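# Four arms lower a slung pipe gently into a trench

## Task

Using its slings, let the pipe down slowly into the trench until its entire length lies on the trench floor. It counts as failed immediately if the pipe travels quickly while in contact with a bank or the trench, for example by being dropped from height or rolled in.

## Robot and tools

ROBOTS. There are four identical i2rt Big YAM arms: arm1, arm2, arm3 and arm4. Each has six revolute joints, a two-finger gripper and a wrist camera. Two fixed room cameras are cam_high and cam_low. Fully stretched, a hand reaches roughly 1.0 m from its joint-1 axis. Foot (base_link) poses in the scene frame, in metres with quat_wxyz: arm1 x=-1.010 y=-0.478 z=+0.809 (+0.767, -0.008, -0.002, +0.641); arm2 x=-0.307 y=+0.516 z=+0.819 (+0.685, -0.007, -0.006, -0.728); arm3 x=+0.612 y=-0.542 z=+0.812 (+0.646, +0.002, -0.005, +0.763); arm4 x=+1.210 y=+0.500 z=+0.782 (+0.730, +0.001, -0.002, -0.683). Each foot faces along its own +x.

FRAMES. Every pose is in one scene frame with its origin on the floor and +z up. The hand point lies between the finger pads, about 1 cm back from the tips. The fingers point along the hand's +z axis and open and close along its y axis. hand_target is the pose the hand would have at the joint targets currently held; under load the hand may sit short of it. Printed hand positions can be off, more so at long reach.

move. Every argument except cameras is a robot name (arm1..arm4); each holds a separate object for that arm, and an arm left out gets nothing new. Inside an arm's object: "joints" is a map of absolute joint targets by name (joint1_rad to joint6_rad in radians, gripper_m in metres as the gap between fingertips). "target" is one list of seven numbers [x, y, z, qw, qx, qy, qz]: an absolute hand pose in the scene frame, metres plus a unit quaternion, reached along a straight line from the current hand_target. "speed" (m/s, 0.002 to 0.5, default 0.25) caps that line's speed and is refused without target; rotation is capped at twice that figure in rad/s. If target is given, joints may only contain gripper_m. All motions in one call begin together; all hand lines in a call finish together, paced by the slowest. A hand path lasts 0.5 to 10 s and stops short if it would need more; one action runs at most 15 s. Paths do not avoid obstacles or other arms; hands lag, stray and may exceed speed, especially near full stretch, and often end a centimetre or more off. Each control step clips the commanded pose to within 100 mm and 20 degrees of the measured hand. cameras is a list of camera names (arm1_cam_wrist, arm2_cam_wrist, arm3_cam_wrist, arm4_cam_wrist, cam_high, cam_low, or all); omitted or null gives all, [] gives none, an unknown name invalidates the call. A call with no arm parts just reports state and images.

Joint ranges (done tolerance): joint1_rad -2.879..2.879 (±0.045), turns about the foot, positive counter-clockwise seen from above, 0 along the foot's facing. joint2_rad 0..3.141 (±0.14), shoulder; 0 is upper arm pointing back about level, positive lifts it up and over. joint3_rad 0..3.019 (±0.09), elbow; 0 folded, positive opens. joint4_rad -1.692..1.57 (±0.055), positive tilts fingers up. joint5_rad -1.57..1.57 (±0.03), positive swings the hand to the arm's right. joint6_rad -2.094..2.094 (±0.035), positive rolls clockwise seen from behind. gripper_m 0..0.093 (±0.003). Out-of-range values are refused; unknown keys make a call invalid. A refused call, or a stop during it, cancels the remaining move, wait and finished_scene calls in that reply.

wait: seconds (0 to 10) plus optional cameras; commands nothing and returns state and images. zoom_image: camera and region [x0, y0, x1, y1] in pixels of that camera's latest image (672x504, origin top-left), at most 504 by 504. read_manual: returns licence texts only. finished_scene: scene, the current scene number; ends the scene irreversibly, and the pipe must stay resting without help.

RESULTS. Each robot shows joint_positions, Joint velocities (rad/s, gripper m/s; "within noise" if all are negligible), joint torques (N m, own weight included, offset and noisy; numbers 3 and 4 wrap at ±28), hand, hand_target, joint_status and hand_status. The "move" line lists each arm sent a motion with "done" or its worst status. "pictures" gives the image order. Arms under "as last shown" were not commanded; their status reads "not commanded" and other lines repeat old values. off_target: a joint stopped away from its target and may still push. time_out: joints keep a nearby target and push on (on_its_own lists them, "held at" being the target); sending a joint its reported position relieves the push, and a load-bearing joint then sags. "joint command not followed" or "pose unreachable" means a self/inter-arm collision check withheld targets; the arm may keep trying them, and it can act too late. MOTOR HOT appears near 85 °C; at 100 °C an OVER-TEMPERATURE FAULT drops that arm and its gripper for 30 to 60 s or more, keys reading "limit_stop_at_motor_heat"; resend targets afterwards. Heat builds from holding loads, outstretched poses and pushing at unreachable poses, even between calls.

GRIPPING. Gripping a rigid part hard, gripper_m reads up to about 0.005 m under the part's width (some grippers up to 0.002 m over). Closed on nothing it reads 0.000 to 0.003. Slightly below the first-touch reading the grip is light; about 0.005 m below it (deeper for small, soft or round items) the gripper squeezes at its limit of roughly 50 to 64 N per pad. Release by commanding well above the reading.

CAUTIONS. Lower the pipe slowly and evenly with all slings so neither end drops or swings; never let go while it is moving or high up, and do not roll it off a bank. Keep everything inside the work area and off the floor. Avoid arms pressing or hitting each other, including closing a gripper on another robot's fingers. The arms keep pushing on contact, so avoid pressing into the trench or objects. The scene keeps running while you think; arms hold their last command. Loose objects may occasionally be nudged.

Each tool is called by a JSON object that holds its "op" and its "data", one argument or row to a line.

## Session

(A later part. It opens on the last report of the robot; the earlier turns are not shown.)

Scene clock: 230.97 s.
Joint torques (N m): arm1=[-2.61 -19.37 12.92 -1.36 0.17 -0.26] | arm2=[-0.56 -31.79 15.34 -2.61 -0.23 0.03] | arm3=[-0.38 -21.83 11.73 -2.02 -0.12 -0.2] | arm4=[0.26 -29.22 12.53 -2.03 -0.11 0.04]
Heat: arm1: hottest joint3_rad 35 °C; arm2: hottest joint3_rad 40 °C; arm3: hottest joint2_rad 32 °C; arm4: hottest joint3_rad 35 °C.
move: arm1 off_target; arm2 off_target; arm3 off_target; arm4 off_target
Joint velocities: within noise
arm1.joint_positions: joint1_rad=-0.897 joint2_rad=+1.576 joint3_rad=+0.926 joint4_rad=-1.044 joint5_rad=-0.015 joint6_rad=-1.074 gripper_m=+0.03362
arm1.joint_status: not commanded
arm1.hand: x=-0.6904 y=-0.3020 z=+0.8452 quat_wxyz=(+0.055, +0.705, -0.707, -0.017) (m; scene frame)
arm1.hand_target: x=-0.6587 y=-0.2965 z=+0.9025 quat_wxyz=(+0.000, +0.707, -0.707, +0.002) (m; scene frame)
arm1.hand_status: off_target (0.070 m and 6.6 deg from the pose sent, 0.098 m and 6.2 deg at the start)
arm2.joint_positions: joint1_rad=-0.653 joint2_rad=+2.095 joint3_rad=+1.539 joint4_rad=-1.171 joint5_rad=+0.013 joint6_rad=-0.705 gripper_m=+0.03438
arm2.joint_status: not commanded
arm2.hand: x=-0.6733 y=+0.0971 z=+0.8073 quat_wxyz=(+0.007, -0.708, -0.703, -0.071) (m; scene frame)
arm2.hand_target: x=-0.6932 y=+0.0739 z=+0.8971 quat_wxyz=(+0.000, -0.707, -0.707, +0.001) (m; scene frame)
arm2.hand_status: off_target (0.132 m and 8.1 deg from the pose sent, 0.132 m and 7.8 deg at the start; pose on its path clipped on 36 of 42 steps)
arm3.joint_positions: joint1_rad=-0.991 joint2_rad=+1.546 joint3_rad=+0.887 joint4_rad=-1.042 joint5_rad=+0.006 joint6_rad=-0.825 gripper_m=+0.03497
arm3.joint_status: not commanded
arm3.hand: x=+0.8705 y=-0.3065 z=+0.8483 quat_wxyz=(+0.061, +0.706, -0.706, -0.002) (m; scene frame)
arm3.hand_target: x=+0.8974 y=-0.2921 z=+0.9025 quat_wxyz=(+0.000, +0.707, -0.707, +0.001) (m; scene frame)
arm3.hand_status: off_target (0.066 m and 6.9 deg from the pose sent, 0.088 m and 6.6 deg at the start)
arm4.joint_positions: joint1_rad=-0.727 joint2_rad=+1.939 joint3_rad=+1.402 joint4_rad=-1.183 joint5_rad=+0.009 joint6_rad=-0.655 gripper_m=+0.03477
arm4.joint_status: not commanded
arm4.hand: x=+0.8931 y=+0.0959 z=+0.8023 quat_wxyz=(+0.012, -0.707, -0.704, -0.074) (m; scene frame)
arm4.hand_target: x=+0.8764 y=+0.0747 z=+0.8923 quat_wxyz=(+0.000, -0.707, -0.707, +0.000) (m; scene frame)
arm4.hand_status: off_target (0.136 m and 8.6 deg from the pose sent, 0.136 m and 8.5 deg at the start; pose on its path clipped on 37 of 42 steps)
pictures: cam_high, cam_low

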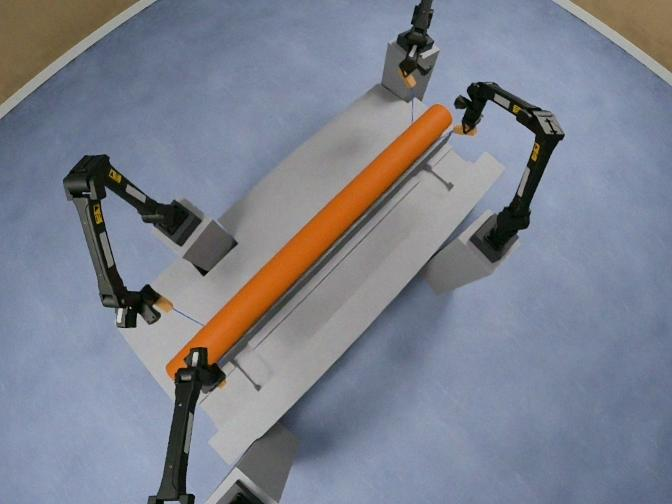

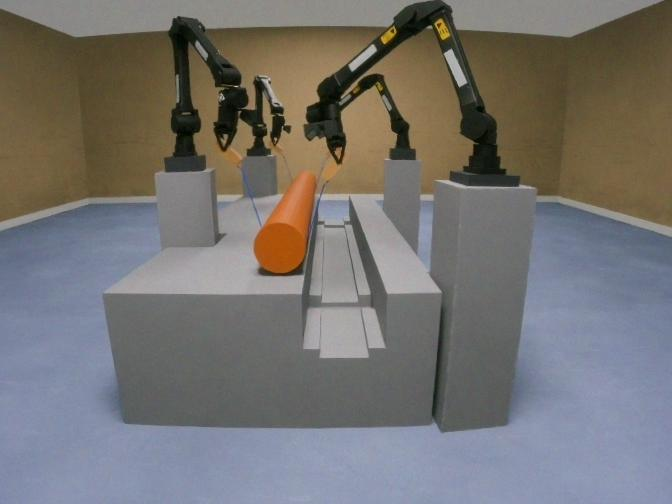

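{"op": "move", "data": {
  "arm1": {"target": [-0.655, -0.145, 0.925, 0, 0.7071, -0.7071, 0], "speed": 0.08},
  "arm2": {"target": [-0.70, 0.22, 0.90, 0, 0.7071, 0.7071, 0], "speed": 0.08},
  "arm3": {"target": [0.90, -0.14, 0.925, 0, 0.7071, -0.7071, 0], "speed": 0.08},
  "arm4": {"target": [0.87, 0.22, 0.90, 0, 0.7071, 0.7071, 0], "speed": 0.08},
  "cameras": ["cam_low", "cam_high", "arm2_cam_wrist", "arm3_cam_wrist"]
}}

{"op": "zoom_image", "data": {
  "camera": "cam_low",
  "region": [180, 100, 400, 320]
}}

Scene clock: 244.20 s.
Joint torques (N m): arm1=[-1.03 -20.6 14.41 -1.29 0.06 -0.03] | arm2=[-2.67 -26.17 10.89 -1.24 -0.04 -0.08] | arm3=[0.56 -26.11 12.56 -1.84 0.01 0.01] | arm4=[-0.91 -24.53 8.96 -1.03 0.13 -0.18]
Heat: arm1: hottest joint3_rad 41 °C; arm2: hottest joint2_rad 42 °C; arm3: hottest joint3_rad 36 °C; arm4: hottest joint3_rad 36 °C.
move: arm1 off_target; arm2 off_target; arm3 off_target; arm4 off_target
Joint velocities: within noise
arm1.joint_positions: joint1_rad=-0.636 joint2_rad=+1.729 joint3_rad=+1.200 joint4_rad=-1.149 joint5_rad=-0.017 joint6_rad=-0.822 gripper_m=+0.03362
arm1.joint_status: not commanded
arm1.hand: x=-0.6841 y=-0.1658 z=+0.8668 quat_wxyz=(+0.052, +0.708, -0.704, -0.002) (m; scene frame)
arm1.hand_target: x=-0.6583 y=-0.1481 z=+0.9244 quat_wxyz=(-0.001, +0.707, -0.707, +0.000) (m; scene frame)
arm1.hand_status: off_target (0.068 m and 6.0 deg from the pose sent, 0.180 m and 6.6 deg at the start)
arm2.joint_positions: joint1_rad=-0.828 joint2_rad=+1.843 joint3_rad=+1.244 joint4_rad=-1.096 joint5_rad=+0.012 joint6_rad=-0.897 gripper_m=+0.03438
arm2.joint_status: not commanded
arm2.hand: x=-0.6767 y=+0.2198 z=+0.8429 quat_wxyz=(-0.006, -0.703, -0.709, -0.055) (m; scene frame)
arm2.hand_target: x=-0.6980 y=+0.2210 z=+0.8976 quat_wxyz=(+0.001, -0.707, -0.707, +0.000) (m; scene frame)
arm2.hand_status: off_target (0.062 m and 6.4 deg from the pose sent, 0.156 m and 8.2 deg at the start)
arm3.joint_positions: joint1_rad=-0.775 joint2_rad=+1.779 joint3_rad=+1.242 joint4_rad=-1.156 joint5_rad=-0.001 joint6_rad=-0.617 gripper_m=+0.03497
arm3.joint_status: not commanded
arm3.hand: x=+0.8784 y=-0.1621 z=+0.8643 quat_wxyz=(+0.055, +0.709, -0.703, +0.008) (m; scene frame)
arm3.hand_target: x=+0.8976 y=-0.1433 z=+0.9240 quat_wxyz=(+0.000, +0.707, -0.707, +0.000) (m; scene frame)
arm3.hand_status: off_target (0.068 m and 6.4 deg from the pose sent, 0.186 m and 6.9 deg at the start)
arm4.joint_positions: joint1_rad=-0.921 joint2_rad=+1.680 joint3_rad=+1.125 joint4_rad=-1.140 joint5_rad=+0.005 joint6_rad=-0.847 gripper_m=+0.03477
arm4.joint_status: not commanded
arm4.hand: x=+0.8880 y=+0.2222 z=+0.8356 quat_wxyz=(-0.004, -0.708, -0.703, -0.063) (m; scene frame)
arm4.hand_target: x=+0.8722 y=+0.2213 z=+0.8959 quat_wxyz=(+0.002, -0.707, -0.707, +0.000) (m; scene frame)
arm4.hand_status: off_target (0.067 m and 7.2 deg from the pose sent, 0.160 m and 8.6 deg at the start)
pictures: arm2_cam_wrist, arm3_cam_wrist, cam_high, cam_low

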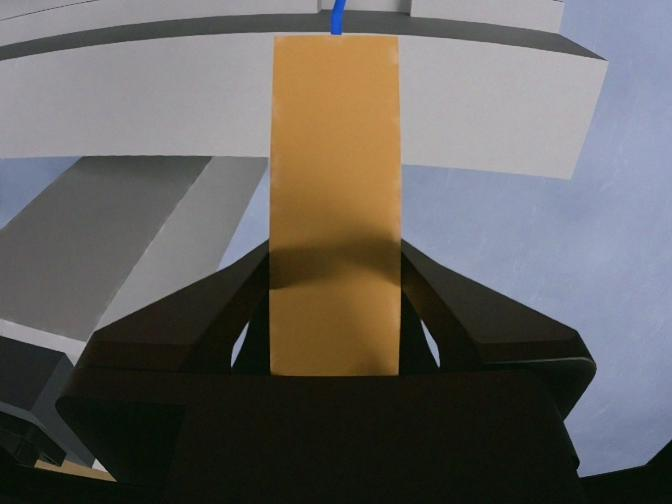

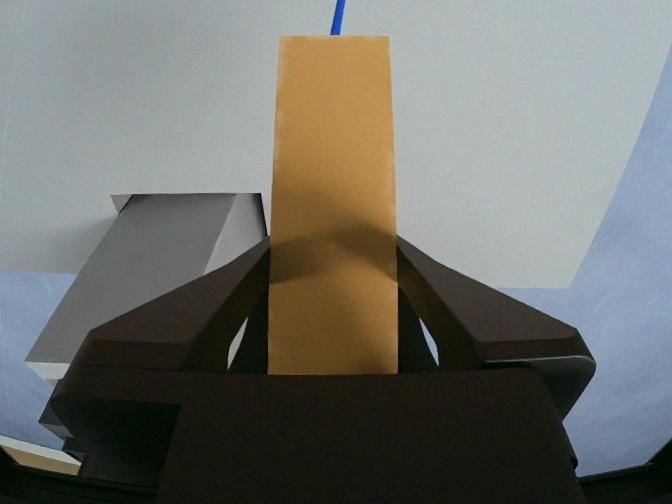

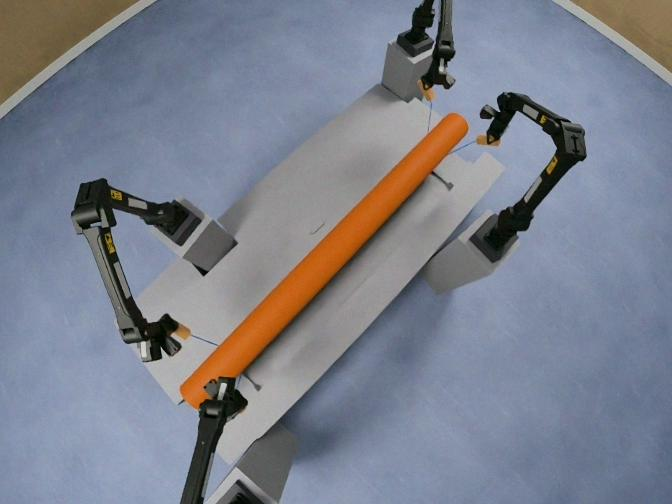

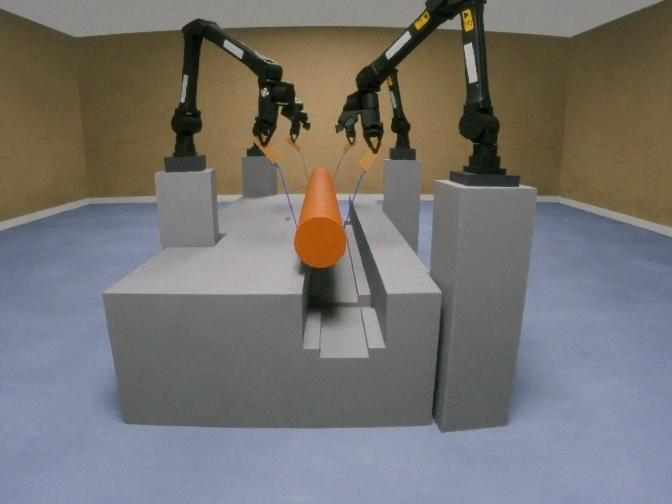

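Scaled by 2.291.

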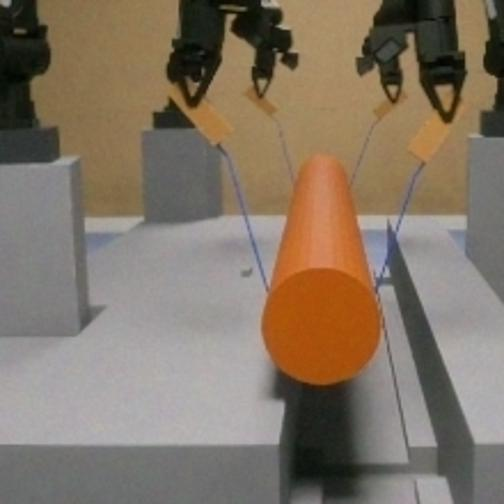

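{"op": "zoom_image", "data": {
  "camera": "cam_low",
  "region": [250, 120, 400, 270]
}}

{"op": "zoom_image", "data": {
  "camera": "cam_high",
  "region": [170, 80, 520, 430]
}}

Scaled by 3.360.

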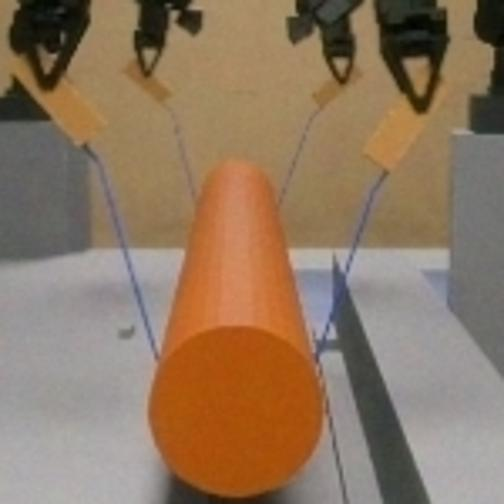

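Scaled by 1.440.

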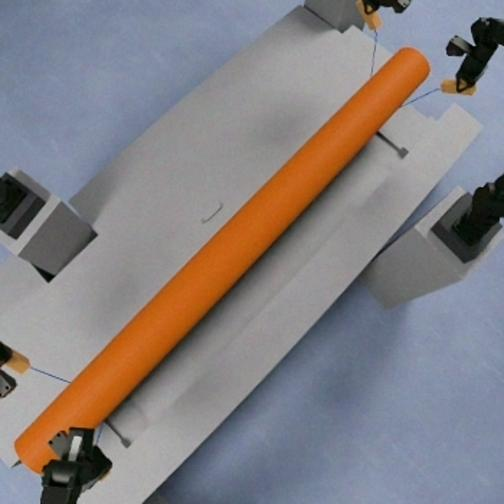

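{"op": "move", "data": {
  "arm1": {"target": [-0.655, -0.05, 0.925, 0, 0.7071, -0.7071, 0], "speed": 0.08},
  "arm2": {"target": [-0.70, 0.315, 0.87, 0, 0.7071, 0.7071, 0], "speed": 0.08},
  "arm3": {"target": [0.90, -0.05, 0.925, 0, 0.7071, -0.7071, 0], "speed": 0.08},
  "arm4": {"target": [0.87, 0.31, 0.87, 0, 0.7071, 0.7071, 0], "speed": 0.08},
  "cameras": ["cam_low", "cam_high"]
}}

{"op": "zoom_image", "data": {
  "camera": "cam_low",
  "region": [250, 120, 400, 270]
}}

{"op": "zoom_image", "data": {
  "camera": "cam_high",
  "region": [170, 80, 520, 430]
}}

Scene clock: 258.50 s.
Joint torques (N m): arm1=[-1.32 -24.7 15.05 -1.61 0.04 -0.03] | arm2=[-3.02 -22.89 9.84 -1.03 -0.13 -0.09] | arm3=[0.67 -31.21 13 -2.13 -0.02 0.02] | arm4=[-1.38 -21.07 8.46 -0.76 0 -0.19]
Heat: arm1: hottest joint3_rad 45 °C; arm2: hottest joint2_rad 43 °C; arm3: hottest joint3_rad 37 °C; arm4: hottest joint3_rad 37 °C.
move: arm1 off_target; arm2 off_target; arm3 off_target; arm4 off_target
Joint velocities: within noise
arm1.joint_positions: joint1_rad=-0.511 joint2_rad=+1.908 joint3_rad=+1.422 joint4_rad=-1.204 joint5_rad=-0.019 joint6_rad=-0.699 gripper_m=+0.03362
arm1.joint_status: not commanded
arm1.hand: x=-0.6826 y=-0.0750 z=+0.8527 quat_wxyz=(+0.058, +0.708, -0.703, +0.004) (m; scene frame)
arm1.hand_target: x=-0.6589 y=-0.0545 z=+0.9242 quat_wxyz=(-0.001, +0.707, -0.707, +0.000) (m; scene frame)
arm1.hand_status: off_target (0.081 m and 6.7 deg from the pose sent, 0.133 m and 5.9 deg at the start)
arm2.joint_positions: joint1_rad=-0.996 joint2_rad=+1.751 joint3_rad=+1.055 joint4_rad=-0.985 joint5_rad=+0.016 joint6_rad=-1.068 gripper_m=+0.03438
arm2.joint_status: not commanded
arm2.hand: x=-0.6767 y=+0.3115 z=+0.8253 quat_wxyz=(-0.013, -0.702, -0.711, -0.048) (m; scene frame)
arm2.hand_target: x=-0.6984 y=+0.3155 z=+0.8682 quat_wxyz=(+0.001, -0.707, -0.707, -0.001) (m; scene frame)
arm2.hand_status: off_target (0.051 m and 5.8 deg from the pose sent, 0.102 m and 6.4 deg at the start)
arm3.joint_positions: joint1_rad=-0.686 joint2_rad=+1.976 joint3_rad=+1.494 joint4_rad=-1.223 joint5_rad=-0.001 joint6_rad=-0.528 gripper_m=+0.03497
arm3.joint_status: not commanded
arm3.hand: x=+0.8804 y=-0.0751 z=+0.8486 quat_wxyz=(+0.060, +0.708, -0.703, +0.014) (m; scene frame)
arm3.hand_target: x=+0.8972 y=-0.0546 z=+0.9234 quat_wxyz=(-0.001, +0.707, -0.707, +0.000) (m; scene frame)
arm3.hand_status: off_target (0.083 m and 7.1 deg from the pose sent, 0.129 m and 6.4 deg at the start)
arm4.joint_positions: joint1_rad=-1.097 joint2_rad=+1.577 joint3_rad=+0.941 joint4_rad=-1.049 joint5_rad=+0.008 joint6_rad=-1.025 gripper_m=+0.03477
arm4.joint_status: not commanded
arm4.hand: x=+0.8902 y=+0.3107 z=+0.8185 quat_wxyz=(-0.012, -0.708, -0.704, -0.057) (m; scene frame)
arm4.hand_target: x=+0.8718 y=+0.3106 z=+0.8668 quat_wxyz=(+0.002, -0.707, -0.707, -0.001) (m; scene frame)
arm4.hand_status: off_target (0.055 m and 6.7 deg from the pose sent, 0.096 m and 7.2 deg at the start)
pictures: cam_high, cam_low

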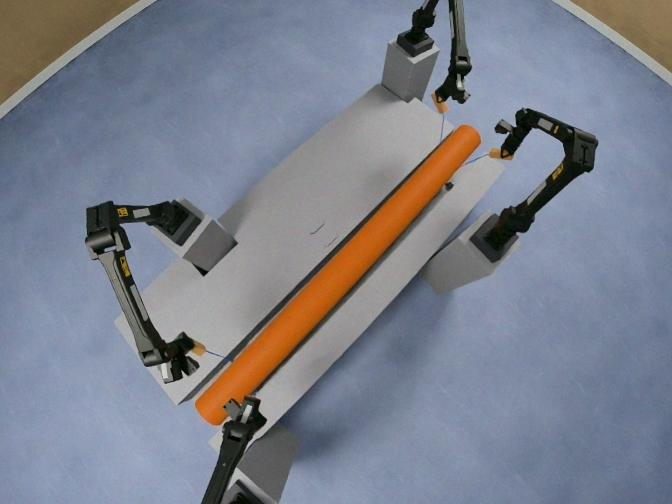

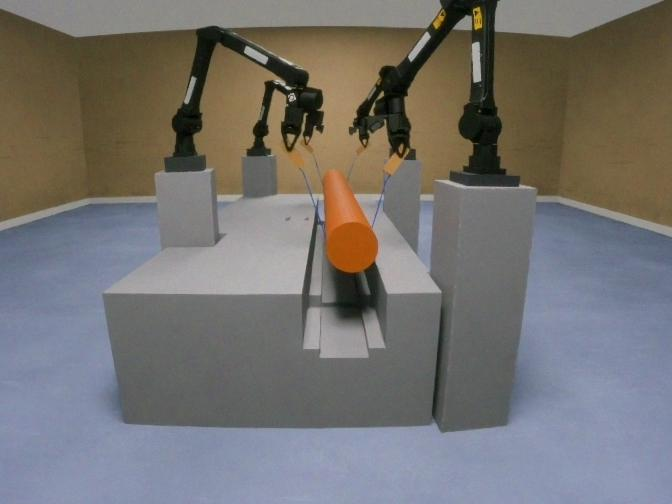

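Scaled by 3.360.

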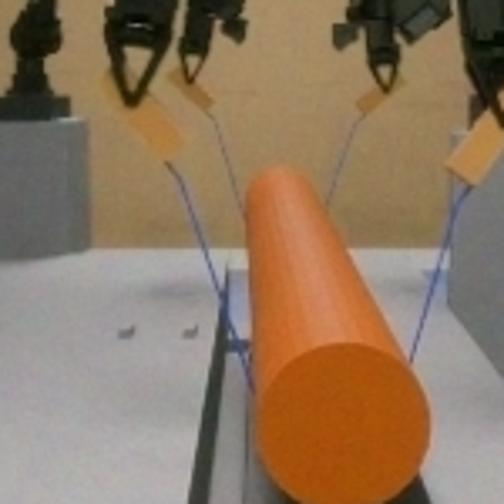

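Scaled by 1.440.

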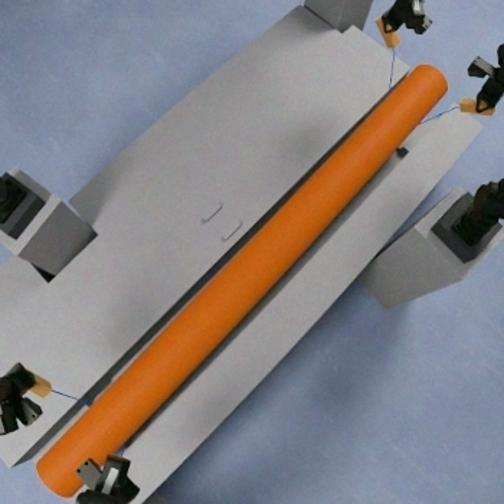

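{"op": "zoom_image", "data": {
  "camera": "cam_low",
  "region": [280, 180, 440, 340]
}}

Scaled by 3.150.

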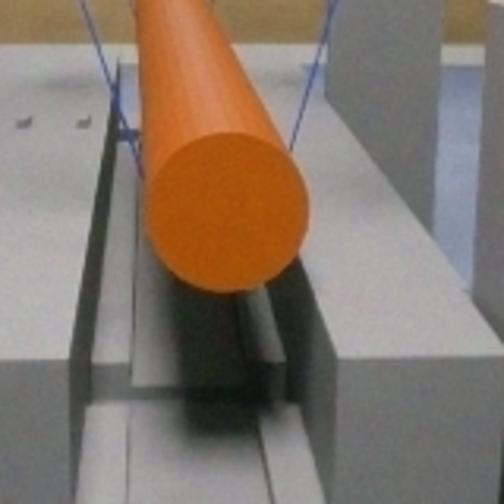

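{"op": "move", "data": {
  "arm1": {"target": [-0.655, -0.048, 0.81, 0, 0.7071, -0.7071, 0], "speed": 0.06},
  "arm2": {"target": [-0.695, 0.322, 0.755, 0, 0.7071, 0.7071, 0], "speed": 0.06},
  "arm3": {"target": [0.895, -0.084, 0.81, 0, 0.7071, -0.7071, 0], "speed": 0.06},
  "arm4": {"target": [0.87, 0.282, 0.755, 0, 0.7071, 0.7071, 0], "speed": 0.06},
  "cameras": ["cam_low", "cam_high"]
}}

{"op": "zoom_image", "data": {
  "camera": "cam_low",
  "region": [250, 120, 440, 310]
}}

{"op": "zoom_image", "data": {
  "camera": "cam_high",
  "region": [170, 80, 520, 430]
}}

Scene clock: 281.20 s.
Joint torques (N m): arm1=[-1.14 -26.29 8.88 -0.06 0.06 0.05] | arm2=[-3.25 -21.01 7.1 -0.85 -0.15 -0.05] | arm3=[-0.5 -29.74 7.61 -0.84 0.02 -0.15] | arm4=[-0.15 -19.66 6.11 -0.43 0.06 0.18]
Heat: arm1: hottest joint3_rad 46 °C; arm2: hottest joint3_rad 40 °C; arm3: hottest joint2_rad 39 °C; arm4: hottest joint3_rad 37 °C.
move: arm1 off_target; arm2 off_target; arm3 off_target; arm4 off_target
Joint velocities: within noise
arm1.joint_positions: joint1_rad=-0.506 joint2_rad=+2.049 joint3_rad=+1.381 joint4_rad=-0.991 joint5_rad=-0.019 joint6_rad=-0.697 gripper_m=+0.03362
arm1.joint_status: not commanded
arm1.hand: x=-0.6740 y=-0.0624 z=+0.7637 quat_wxyz=(+0.043, +0.710, -0.702, +0.003) (m; scene frame)
arm1.hand_target: x=-0.6561 y=-0.0493 z=+0.8092 quat_wxyz=(+0.000, +0.707, -0.707, +0.000) (m; scene frame)
arm1.hand_status: off_target (0.052 m and 5.0 deg from the pose sent, 0.058 m and 6.7 deg at the start)
arm2.joint_positions: joint1_rad=-1.007 joint2_rad=+1.922 joint3_rad=+0.955 joint4_rad=-0.681 joint5_rad=+0.016 joint6_rad=-1.085 gripper_m=+0.03438
arm2.joint_status: not commanded
arm2.hand: x=-0.6710 y=+0.3182 z=+0.7265 quat_wxyz=(-0.009, -0.700, -0.713, -0.033) (m; scene frame)
arm2.hand_target: x=-0.6942 y=+0.3223 z=+0.7541 quat_wxyz=(+0.001, -0.707, -0.707, +0.000) (m; scene frame)
arm2.hand_status: off_target (0.037 m and 4.0 deg from the pose sent, 0.073 m and 5.8 deg at the start)
arm3.joint_positions: joint1_rad=-0.695 joint2_rad=+2.035 joint3_rad=+1.320 joint4_rad=-0.953 joint5_rad=+0.000 joint6_rad=-0.536 gripper_m=+0.03497
arm3.joint_status: not commanded
arm3.hand: x=+0.8735 y=-0.0965 z=+0.7608 quat_wxyz=(+0.043, +0.709, -0.704, +0.010) (m; scene frame)
arm3.hand_target: x=+0.8940 y=-0.0854 z=+0.8085 quat_wxyz=(+0.000, +0.707, -0.707, +0.001) (m; scene frame)
arm3.hand_status: off_target (0.055 m and 5.0 deg from the pose sent, 0.042 m and 7.1 deg at the start)
arm4.joint_positions: joint1_rad=-1.056 joint2_rad=+1.784 joint3_rad=+0.872 joint4_rad=-0.739 joint5_rad=+0.003 joint6_rad=-1.001 gripper_m=+0.03477
arm4.joint_status: not commanded
arm4.hand: x=+0.8895 y=+0.2906 z=+0.7203 quat_wxyz=(-0.009, -0.703, -0.710, -0.040) (m; scene frame)
arm4.hand_target: x=+0.8709 y=+0.2825 z=+0.7535 quat_wxyz=(+0.000, -0.707, -0.707, +0.000) (m; scene frame)
arm4.hand_status: off_target (0.041 m and 4.8 deg from the pose sent, 0.073 m and 6.7 deg at the start)
pictures: cam_high, cam_low

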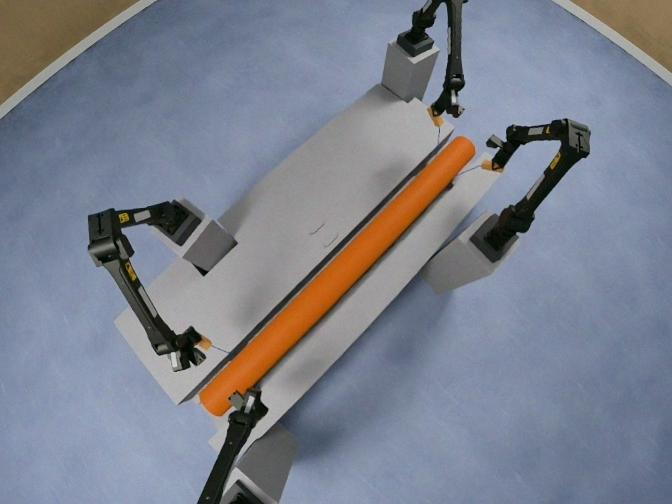

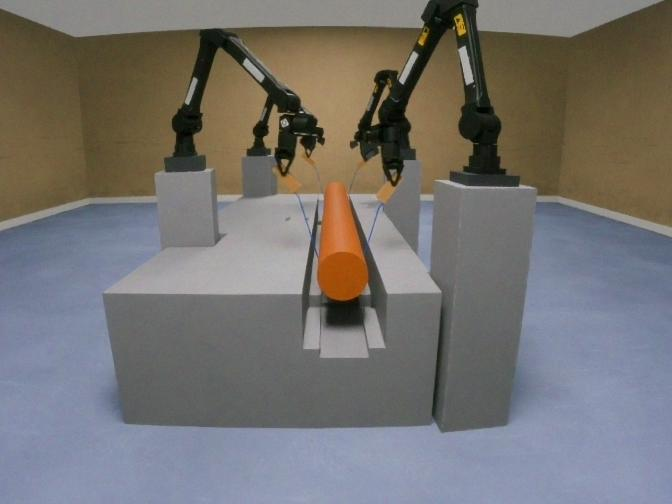

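Scaled by 2.653.

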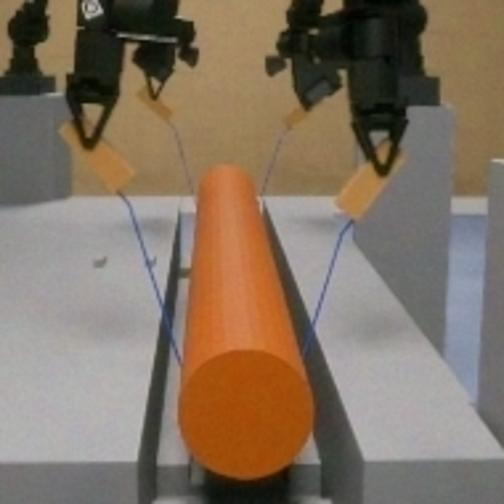

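Scaled by 1.440.

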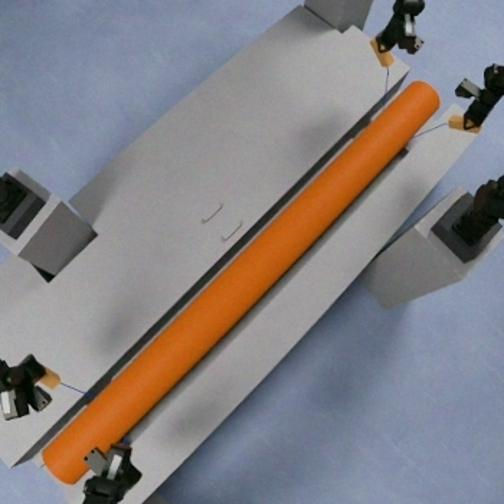

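{"op": "move", "data": {
  "arm1": {"target": [-0.655, -0.060, 0.725, 0, 0.7071, -0.7071, 0], "speed": 0.05},
  "arm2": {"target": [-0.695, 0.310, 0.67, 0, 0.7071, 0.7071, 0], "speed": 0.05},
  "arm3": {"target": [0.895, -0.084, 0.725, 0, 0.7071, -0.7071, 0], "speed": 0.05},
  "arm4": {"target": [0.87, 0.282, 0.67, 0, 0.7071, 0.7071, 0], "speed": 0.05},
  "cameras": ["cam_low", "cam_high"]
}}

{"op": "zoom_image", "data": {
  "camera": "cam_low",
  "region": [250, 140, 440, 330]
}}

Scene clock: 287.13 s.
Joint torques (N m): arm1=[-2.49 -25.41 7.32 -0.14 0.13 -0.11] | arm2=[-1.55 -21.25 6.45 -0.8 -0.14 0.11] | arm3=[-0.56 -29.74 6.04 -0.73 -0.02 -0.12] | arm4=[-0.21 -20.54 3.71 -0.31 0.05 0.15]
Heat: arm1: hottest joint3_rad 45 °C; arm2: hottest joint2_rad 39 °C; arm3: hottest joint3_rad 39 °C; arm4: hottest joint3_rad 36 °C.
move: arm1 off_target; arm2 off_target; arm3 off_target; arm4 off_target
Joint velocities: within noise
arm1.joint_positions: joint1_rad=-0.506 joint2_rad=+2.162 joint3_rad=+1.319 joint4_rad=-0.799 joint5_rad=-0.019 joint6_rad=-0.697 gripper_m=+0.03362
arm1.joint_status: not commanded
arm1.hand: x=-0.6785 y=-0.0700 z=+0.6863 quat_wxyz=(+0.035, +0.711, -0.703, +0.002) (m; scene frame)
arm1.hand_target: x=-0.6557 y=-0.0610 z=+0.7242 quat_wxyz=(+0.000, +0.707, -0.707, +0.001) (m; scene frame)
arm1.hand_status: off_target (0.046 m and 4.0 deg from the pose sent, 0.043 m and 5.0 deg at the start)
arm2.joint_positions: joint1_rad=-1.007 joint2_rad=+2.123 joint3_rad=+0.955 joint4_rad=-0.483 joint5_rad=+0.015 joint6_rad=-1.077 gripper_m=+0.03438
arm2.joint_status: not commanded
arm2.hand: x=-0.6664 y=+0.3193 z=+0.6441 quat_wxyz=(-0.010, -0.703, -0.710, -0.034) (m; scene frame)
arm2.hand_target: x=-0.6943 y=+0.3105 z=+0.6699 quat_wxyz=(+0.000, -0.707, -0.707, +0.000) (m; scene frame)
arm2.hand_status: off_target (0.040 m and 4.1 deg from the pose sent, 0.062 m and 4.0 deg at the start)
arm3.joint_positions: joint1_rad=-0.695 joint2_rad=+2.170 joint3_rad=+1.291 joint4_rad=-0.775 joint5_rad=+0.000 joint6_rad=-0.539 gripper_m=+0.03497
arm3.joint_status: not commanded
arm3.hand: x=+0.8731 y=-0.0973 z=+0.6830 quat_wxyz=(+0.036, +0.710, -0.704, +0.008) (m; scene frame)
arm3.hand_target: x=+0.8944 y=-0.0850 z=+0.7238 quat_wxyz=(+0.000, +0.707, -0.707, +0.001) (m; scene frame)
arm3.hand_status: off_target (0.049 m and 4.2 deg from the pose sent, 0.044 m and 5.0 deg at the start)
arm4.joint_positions: joint1_rad=-1.056 joint2_rad=+1.988 joint3_rad=+0.856 joint4_rad=-0.508 joint5_rad=+0.003 joint6_rad=-1.000 gripper_m=+0.03478
arm4.joint_status: not commanded
arm4.hand: x=+0.8897 y=+0.2903 z=+0.6393 quat_wxyz=(-0.008, -0.703, -0.710, -0.035) (m; scene frame)
arm4.hand_target: x=+0.8707 y=+0.2824 z=+0.6684 quat_wxyz=(+0.000, -0.707, -0.707, +0.000) (m; scene frame)
arm4.hand_status: off_target (0.037 m and 4.1 deg from the pose sent, 0.055 m and 4.8 deg at the start)
pictures: cam_high, cam_low

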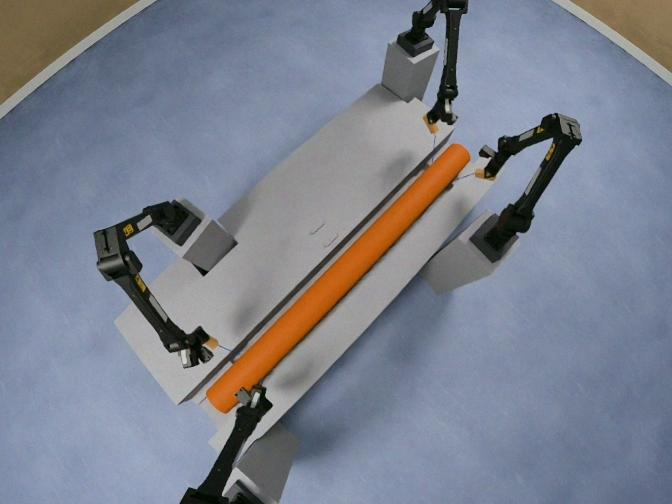

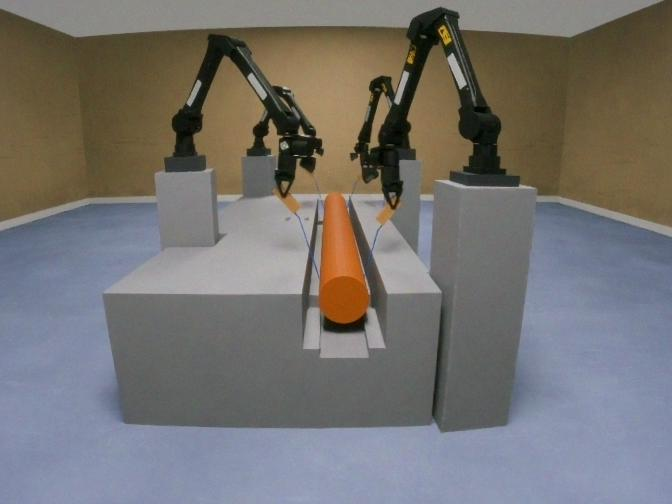

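Scaled by 2.653.

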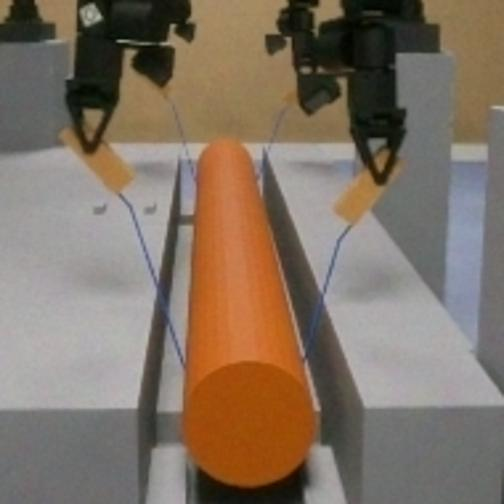

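{"op": "move", "data": {
  "arm1": {"target": [-0.655, -0.065, 0.66, 0, 0.7071, -0.7071, 0], "speed": 0.04},
  "arm2": {"target": [-0.695, 0.305, 0.605, 0, 0.7071, 0.7071, 0], "speed": 0.04},
  "arm3": {"target": [0.895, -0.084, 0.66, 0, 0.7071, -0.7071, 0], "speed": 0.04},
  "arm4": {"target": [0.87, 0.282, 0.605, 0, 0.7071, 0.7071, 0], "speed": 0.04},
  "cameras": ["cam_low", "cam_high"]
}}

{"op": "zoom_image", "data": {
  "camera": "cam_low",
  "region": [250, 140, 440, 330]
}}

Scene clock: 295.10 s.
Joint torques (N m): arm1=[-2.67 -25 5.76 0.1 0.1 -0.15] | arm2=[-1.2 -21.66 4.41 -0.92 0.21 0.13] | arm3=[-0.5 -27.34 6.01 -0.34 -0.04 -0.09] | arm4=[-0.32 -17.49 4.03 0.08 0.07 0.14]
Heat: arm1: hottest joint3_rad 45 °C; arm2: hottest joint2_rad 40 °C; arm3: hottest joint3_rad 38 °C; arm4: hottest joint3_rad 35 °C.
move: arm1 off_target; arm2 off_target; arm3 off_target; arm4 off_target
Joint velocities: within noise
arm1.joint_positions: joint1_rad=-0.506 joint2_rad=+2.273 joint3_rad=+1.313 joint4_rad=-0.672 joint5_rad=-0.019 joint6_rad=-0.697 gripper_m=+0.03362
arm1.joint_status: not commanded
arm1.hand: x=-0.6800 y=-0.0735 z=+0.6272 quat_wxyz=(+0.030, +0.711, -0.703, +0.002) (m; scene frame)
arm1.hand_target: x=-0.6555 y=-0.0658 z=+0.6593 quat_wxyz=(+0.000, +0.707, -0.707, +0.001) (m; scene frame)
arm1.hand_status: off_target (0.042 m and 3.5 deg from the pose sent, 0.036 m and 4.0 deg at the start)
arm2.joint_positions: joint1_rad=-1.003 joint2_rad=+2.287 joint3_rad=+1.006 joint4_rad=-0.351 joint5_rad=+0.006 joint6_rad=-1.072 gripper_m=+0.03438
arm2.joint_status: not commanded
arm2.hand: x=-0.6716 y=+0.3117 z=+0.5836 quat_wxyz=(-0.011, -0.704, -0.710, -0.024) (m; scene frame)
arm2.hand_target: x=-0.6945 y=+0.3053 z=+0.6047 quat_wxyz=(+0.000, -0.707, -0.707, +0.000) (m; scene frame)
arm2.hand_status: off_target (0.032 m and 3.0 deg from the pose sent, 0.051 m and 4.1 deg at the start)
arm3.joint_positions: joint1_rad=-0.698 joint2_rad=+2.263 joint3_rad=+1.288 joint4_rad=-0.662 joint5_rad=+0.000 joint6_rad=-0.542 gripper_m=+0.03497
arm3.joint_status: not commanded
arm3.hand: x=+0.8738 y=-0.0982 z=+0.6342 quat_wxyz=(+0.027, +0.710, -0.703, +0.006) (m; scene frame)
arm3.hand_target: x=+0.8946 y=-0.0847 z=+0.6599 quat_wxyz=(+0.000, +0.707, -0.707, +0.000) (m; scene frame)
arm3.hand_status: off_target (0.036 m and 3.3 deg from the pose sent, 0.034 m and 4.2 deg at the start)
arm4.joint_positions: joint1_rad=-1.056 joint2_rad=+2.120 joint3_rad=+0.856 joint4_rad=-0.359 joint5_rad=+0.003 joint6_rad=-1.000 gripper_m=+0.03478
arm4.joint_status: not commanded
arm4.hand: x=+0.8922 y=+0.2917 z=+0.5896 quat_wxyz=(-0.006, -0.703, -0.710, -0.026) (m; scene frame)
arm4.hand_target: x=+0.8704 y=+0.2823 z=+0.6051 quat_wxyz=(+0.000, -0.707, -0.707, +0.000) (m; scene frame)
arm4.hand_status: off_target (0.029 m and 3.2 deg from the pose sent, 0.040 m and 4.1 deg at the start)
pictures: cam_high, cam_low

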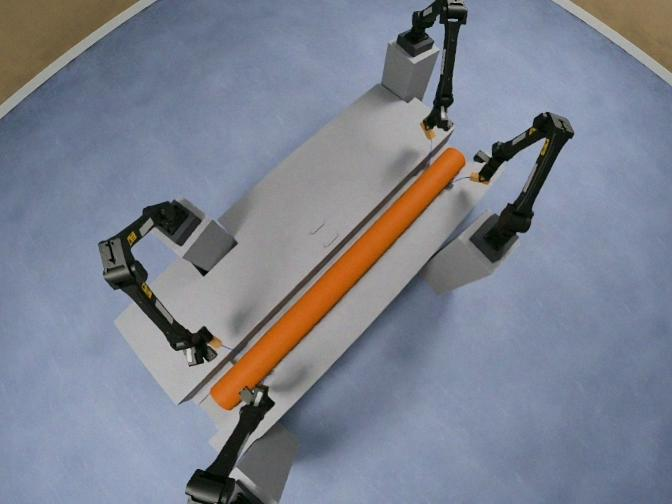

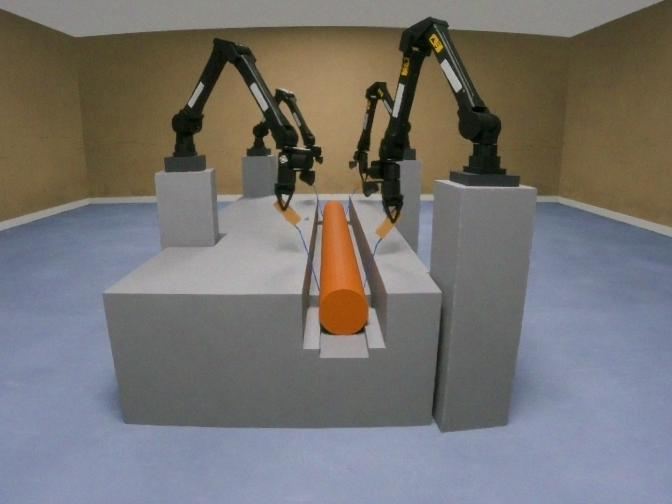

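Scaled by 2.653.

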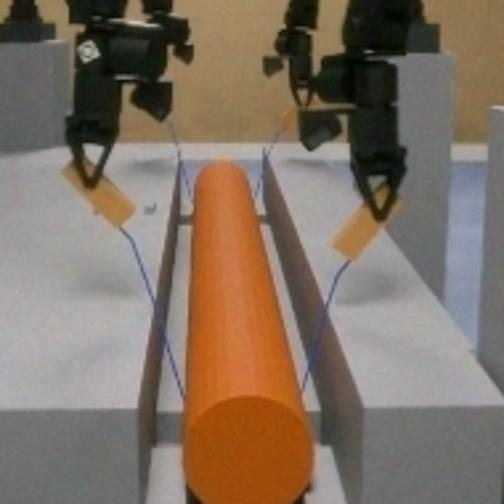

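{"op": "move", "data": {
  "arm1": {"target": [-0.655, -0.085, 0.60, 0, 0.7071, -0.7071, 0], "speed": 0.04},
  "arm2": {"target": [-0.69, 0.31, 0.555, 0, 0.7071, 0.7071, 0], "speed": 0.04},
  "arm3": {"target": [0.895, -0.10, 0.60, 0, 0.7071, -0.7071, 0], "speed": 0.04},
  "arm4": {"target": [0.87, 0.298, 0.555, 0, 0.7071, 0.7071, 0], "speed": 0.04},
  "cameras": ["cam_low", "cam_high"]
}}

{"op": "zoom_image", "data": {
  "camera": "cam_low",
  "region": [250, 160, 440, 350]
}}

Scene clock: 302.33 s.
Joint torques (N m): arm1=[-1.61 -18.2 4.66 1.05 0.02 -0.11] | arm2=[-1.73 -17.03 4.62 0.03 -0.1 0.06] | arm3=[0.38 -22.48 4.41 0.47 -0.08 -0.07] | arm4=[-0.26 -14.62 3.43 0.65 0.08 -0.01]
Heat: arm1: hottest joint3_rad 43 °C; arm2: hottest joint2_rad 40 °C; arm3: hottest joint2_rad 37 °C; arm4: hottest joint3_rad 35 °C.
move: arm1 off_target; arm2 off_target; arm3 done; arm4 off_target
Joint velocities: within noise
arm1.joint_positions: joint1_rad=-0.546 joint2_rad=+2.293 joint3_rad=+1.305 joint4_rad=-0.568 joint5_rad=-0.019 joint6_rad=-0.723 gripper_m=+0.03362
arm1.joint_status: not commanded
arm1.hand: x=-0.6539 y=-0.0759 z=+0.6152 quat_wxyz=(-0.009, +0.707, -0.707, -0.002) (m; scene frame)
arm1.hand_target: x=-0.6554 y=-0.0851 z=+0.6005 quat_wxyz=(+0.000, +0.707, -0.707, +0.000) (m; scene frame)
arm1.hand_status: off_target (0.018 m and 1.0 deg from the pose sent, 0.039 m and 3.5 deg at the start)
arm2.joint_positions: joint1_rad=-1.004 joint2_rad=+2.360 joint3_rad=+1.024 joint4_rad=-0.275 joint5_rad=+0.013 joint6_rad=-1.072 gripper_m=+0.03438
arm2.joint_status: not commanded
arm2.hand: x=-0.6742 y=+0.3114 z=+0.5556 quat_wxyz=(-0.005, -0.704, -0.710, -0.014) (m; scene frame)
arm2.hand_target: x=-0.6898 y=+0.3102 z=+0.5553 quat_wxyz=(+0.000, -0.707, -0.707, +0.000) (m; scene frame)
arm2.hand_status: off_target (0.016 m and 1.7 deg from the pose sent, 0.034 m and 3.0 deg at the start)
arm3.joint_positions: joint1_rad=-0.725 joint2_rad=+2.318 joint3_rad=+1.288 joint4_rad=-0.551 joint5_rad=+0.001 joint6_rad=-0.561 gripper_m=+0.03497
arm3.joint_status: not commanded
arm3.hand: x=+0.8906 y=-0.0976 z=+0.6057 quat_wxyz=(+0.001, +0.708, -0.707, -0.001) (m; scene frame)
arm3.hand_target: x=+0.8950 y=-0.1001 z=+0.6001 quat_wxyz=(+0.000, +0.707, -0.707, +0.000) (m; scene frame)
arm3.hand_status: done (0.008 m and 0.2 deg from the pose sent, 0.040 m and 3.3 deg at the start)
arm4.joint_positions: joint1_rad=-1.090 joint2_rad=+2.218 joint3_rad=+0.866 joint4_rad=-0.249 joint5_rad=+0.003 joint6_rad=-1.021 gripper_m=+0.03478
arm4.joint_status: not commanded
arm4.hand: x=+0.8857 y=+0.3026 z=+0.5540 quat_wxyz=(-0.005, -0.708, -0.706, -0.016) (m; scene frame)
arm4.hand_target: x=+0.8702 y=+0.2981 z=+0.5554 quat_wxyz=(+0.000, -0.707, -0.707, +0.000) (m; scene frame)
arm4.hand_status: off_target (0.016 m and 1.9 deg from the pose sent, 0.042 m and 3.2 deg at the start)
pictures: cam_high, cam_low

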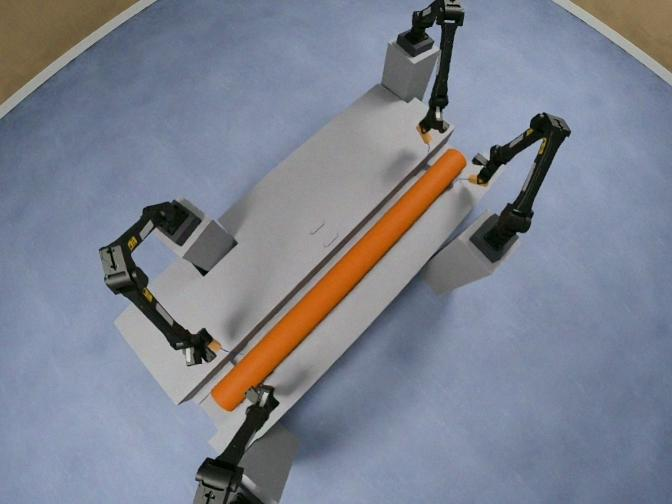

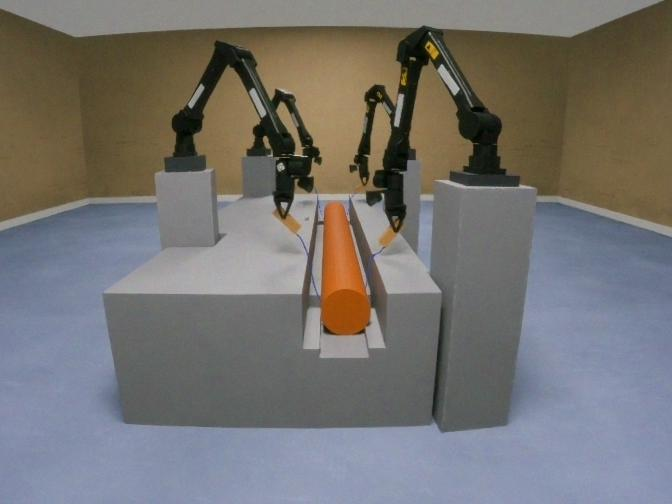

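Scaled by 2.653.

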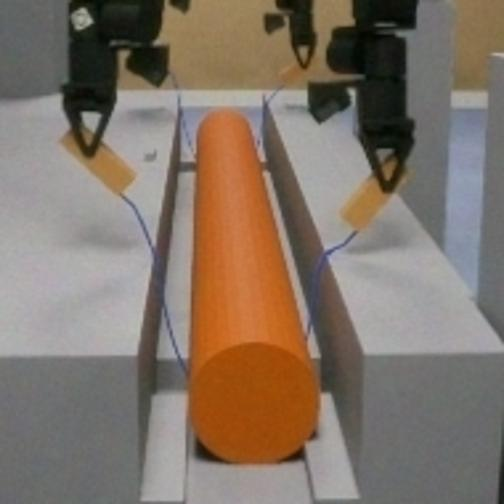

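{"op": "move", "data": {
  "arm1": {"target": [-0.665, -0.14, 0.50, 0, 0.7071, -0.7071, 0], "speed": 0.08},
  "arm2": {"target": [-0.69, 0.315, 0.50, 0, 0.7071, 0.7071, 0], "speed": 0.08},
  "arm3": {"target": [0.885, -0.145, 0.50, 0, 0.7071, -0.7071, 0], "speed": 0.08},
  "arm4": {"target": [0.87, 0.305, 0.50, 0, 0.7071, 0.7071, 0], "speed": 0.08}
}}

{"op": "zoom_image", "data": {
  "camera": "cam_low",
  "region": [250, 160, 440, 350]
}}

Scene clock: 308.00 s.
Joint torques (N m): arm1=[-1.44 -15.62 3.23 1.59 0.26 0.01] | arm2=[-1.32 -13.92 5.22 0.79 0.11 0.2] | arm3=[0.32 -17.08 3.45 1.46 0.1 0.08] | arm4=[1.96 -11.4 4.59 1.73 -0.62 0.13]
Heat: arm1: hottest joint3_rad 42 °C; arm2: hottest joint2_rad 39 °C; arm3: hottest joint2_rad 37 °C; arm4: hottest joint3_rad 34 °C.
move: arm1 off_target; arm2 off_target; arm3 off_target; arm4 off_target
Joint velocities: within noise
arm1.joint_positions: joint1_rad=-0.601 joint2_rad=+2.447 joint3_rad=+1.241 joint4_rad=-0.337 joint5_rad=-0.024 joint6_rad=-0.790 gripper_m=+0.03362
arm1.joint_status: not commanded
arm1.hand: x=-0.6586 y=-0.1230 z=+0.5284 quat_wxyz=(-0.015, +0.711, -0.703, -0.004) (m; scene frame)
arm1.hand_target: x=-0.6663 y=-0.1406 z=+0.5019 quat_wxyz=(+0.000, +0.707, -0.707, +0.000) (m; scene frame)
arm1.hand_status: off_target (0.034 m and 1.9 deg from the pose sent, 0.132 m and 1.0 deg at the start)
arm2.joint_positions: joint1_rad=-1.020 joint2_rad=+2.464 joint3_rad=+1.073 joint4_rad=-0.211 joint5_rad=+0.008 joint6_rad=-1.097 gripper_m=+0.03438
arm2.joint_status: not commanded
arm2.hand: x=-0.6788 y=+0.3150 z=+0.5167 quat_wxyz=(-0.006, -0.701, -0.713, -0.009) (m; scene frame)
arm2.hand_target: x=-0.6894 y=+0.3153 z=+0.5010 quat_wxyz=(+0.000, -0.707, -0.707, +0.000) (m; scene frame)
arm2.hand_status: off_target (0.020 m and 1.6 deg from the pose sent, 0.058 m and 1.7 deg at the start)
arm3.joint_positions: joint1_rad=-0.756 joint2_rad=+2.452 joint3_rad=+1.235 joint4_rad=-0.337 joint5_rad=-0.004 joint6_rad=-0.607 gripper_m=+0.03497
arm3.joint_status: not commanded
arm3.hand: x=+0.8874 y=-0.1298 z=+0.5316 quat_wxyz=(-0.012, +0.713, -0.701, -0.006) (m; scene frame)
arm3.hand_target: x=+0.8839 y=-0.1461 z=+0.5023 quat_wxyz=(+0.000, +0.707, -0.707, +0.000) (m; scene frame)
arm3.hand_status: off_target (0.035 m and 1.8 deg from the pose sent, 0.116 m and 0.2 deg at the start)
arm4.joint_positions: joint1_rad=-1.140 joint2_rad=+2.332 joint3_rad=+0.885 joint4_rad=-0.172 joint5_rad=+0.021 joint6_rad=-1.050 gripper_m=+0.03478
arm4.joint_status: not commanded
arm4.hand: x=+0.8863 y=+0.3276 z=+0.5141 quat_wxyz=(+0.001, -0.715, -0.698, -0.027) (m; scene frame)
arm4.hand_target: x=+0.8710 y=+0.3055 z=+0.5022 quat_wxyz=(+0.000, -0.707, -0.707, +0.000) (m; scene frame)
arm4.hand_status: off_target (0.031 m and 3.4 deg from the pose sent, 0.056 m and 1.9 deg at the start)
pictures: arm1_cam_wrist, arm2_cam_wrist, arm3_cam_wrist, arm4_cam_wrist, cam_high, cam_low

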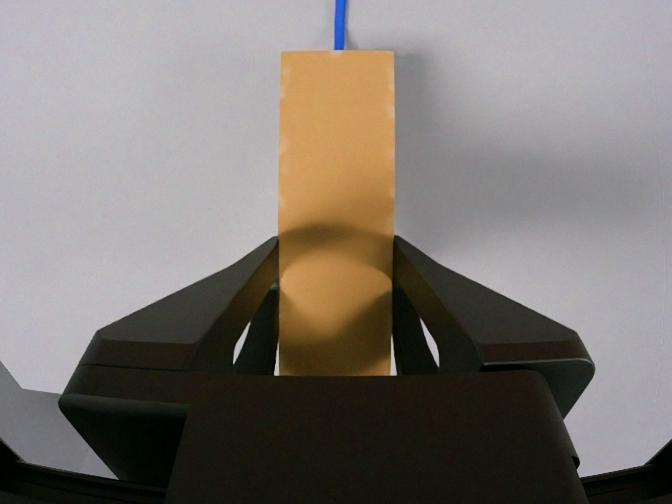

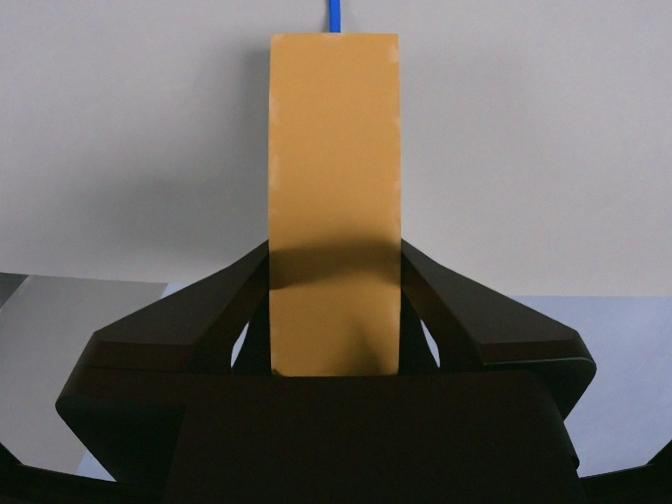

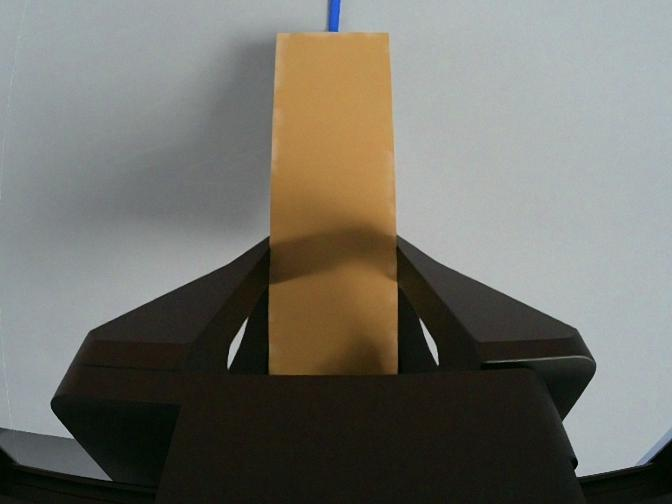

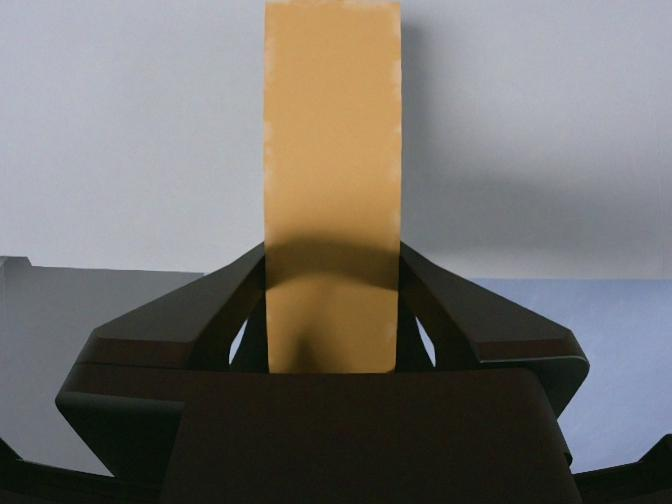

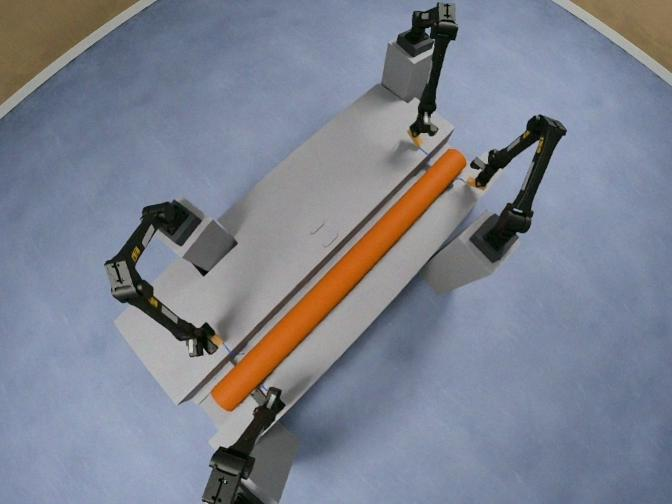

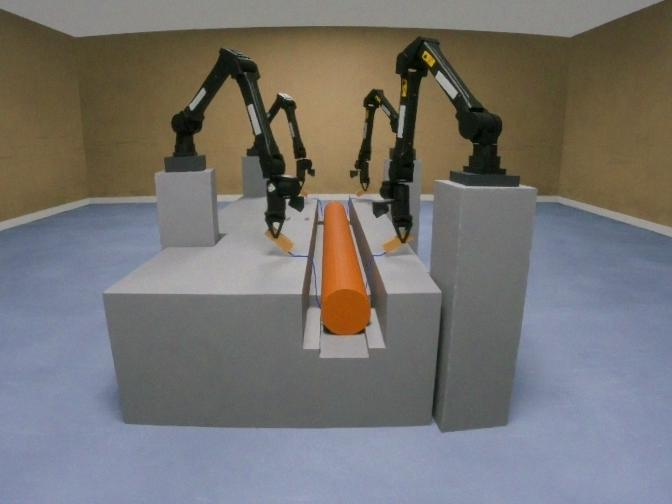

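Scaled by 2.653.

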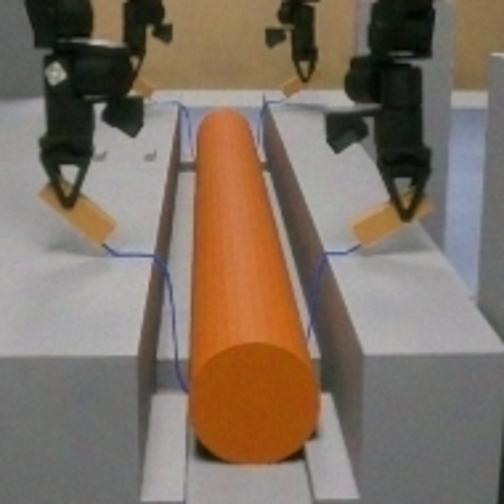

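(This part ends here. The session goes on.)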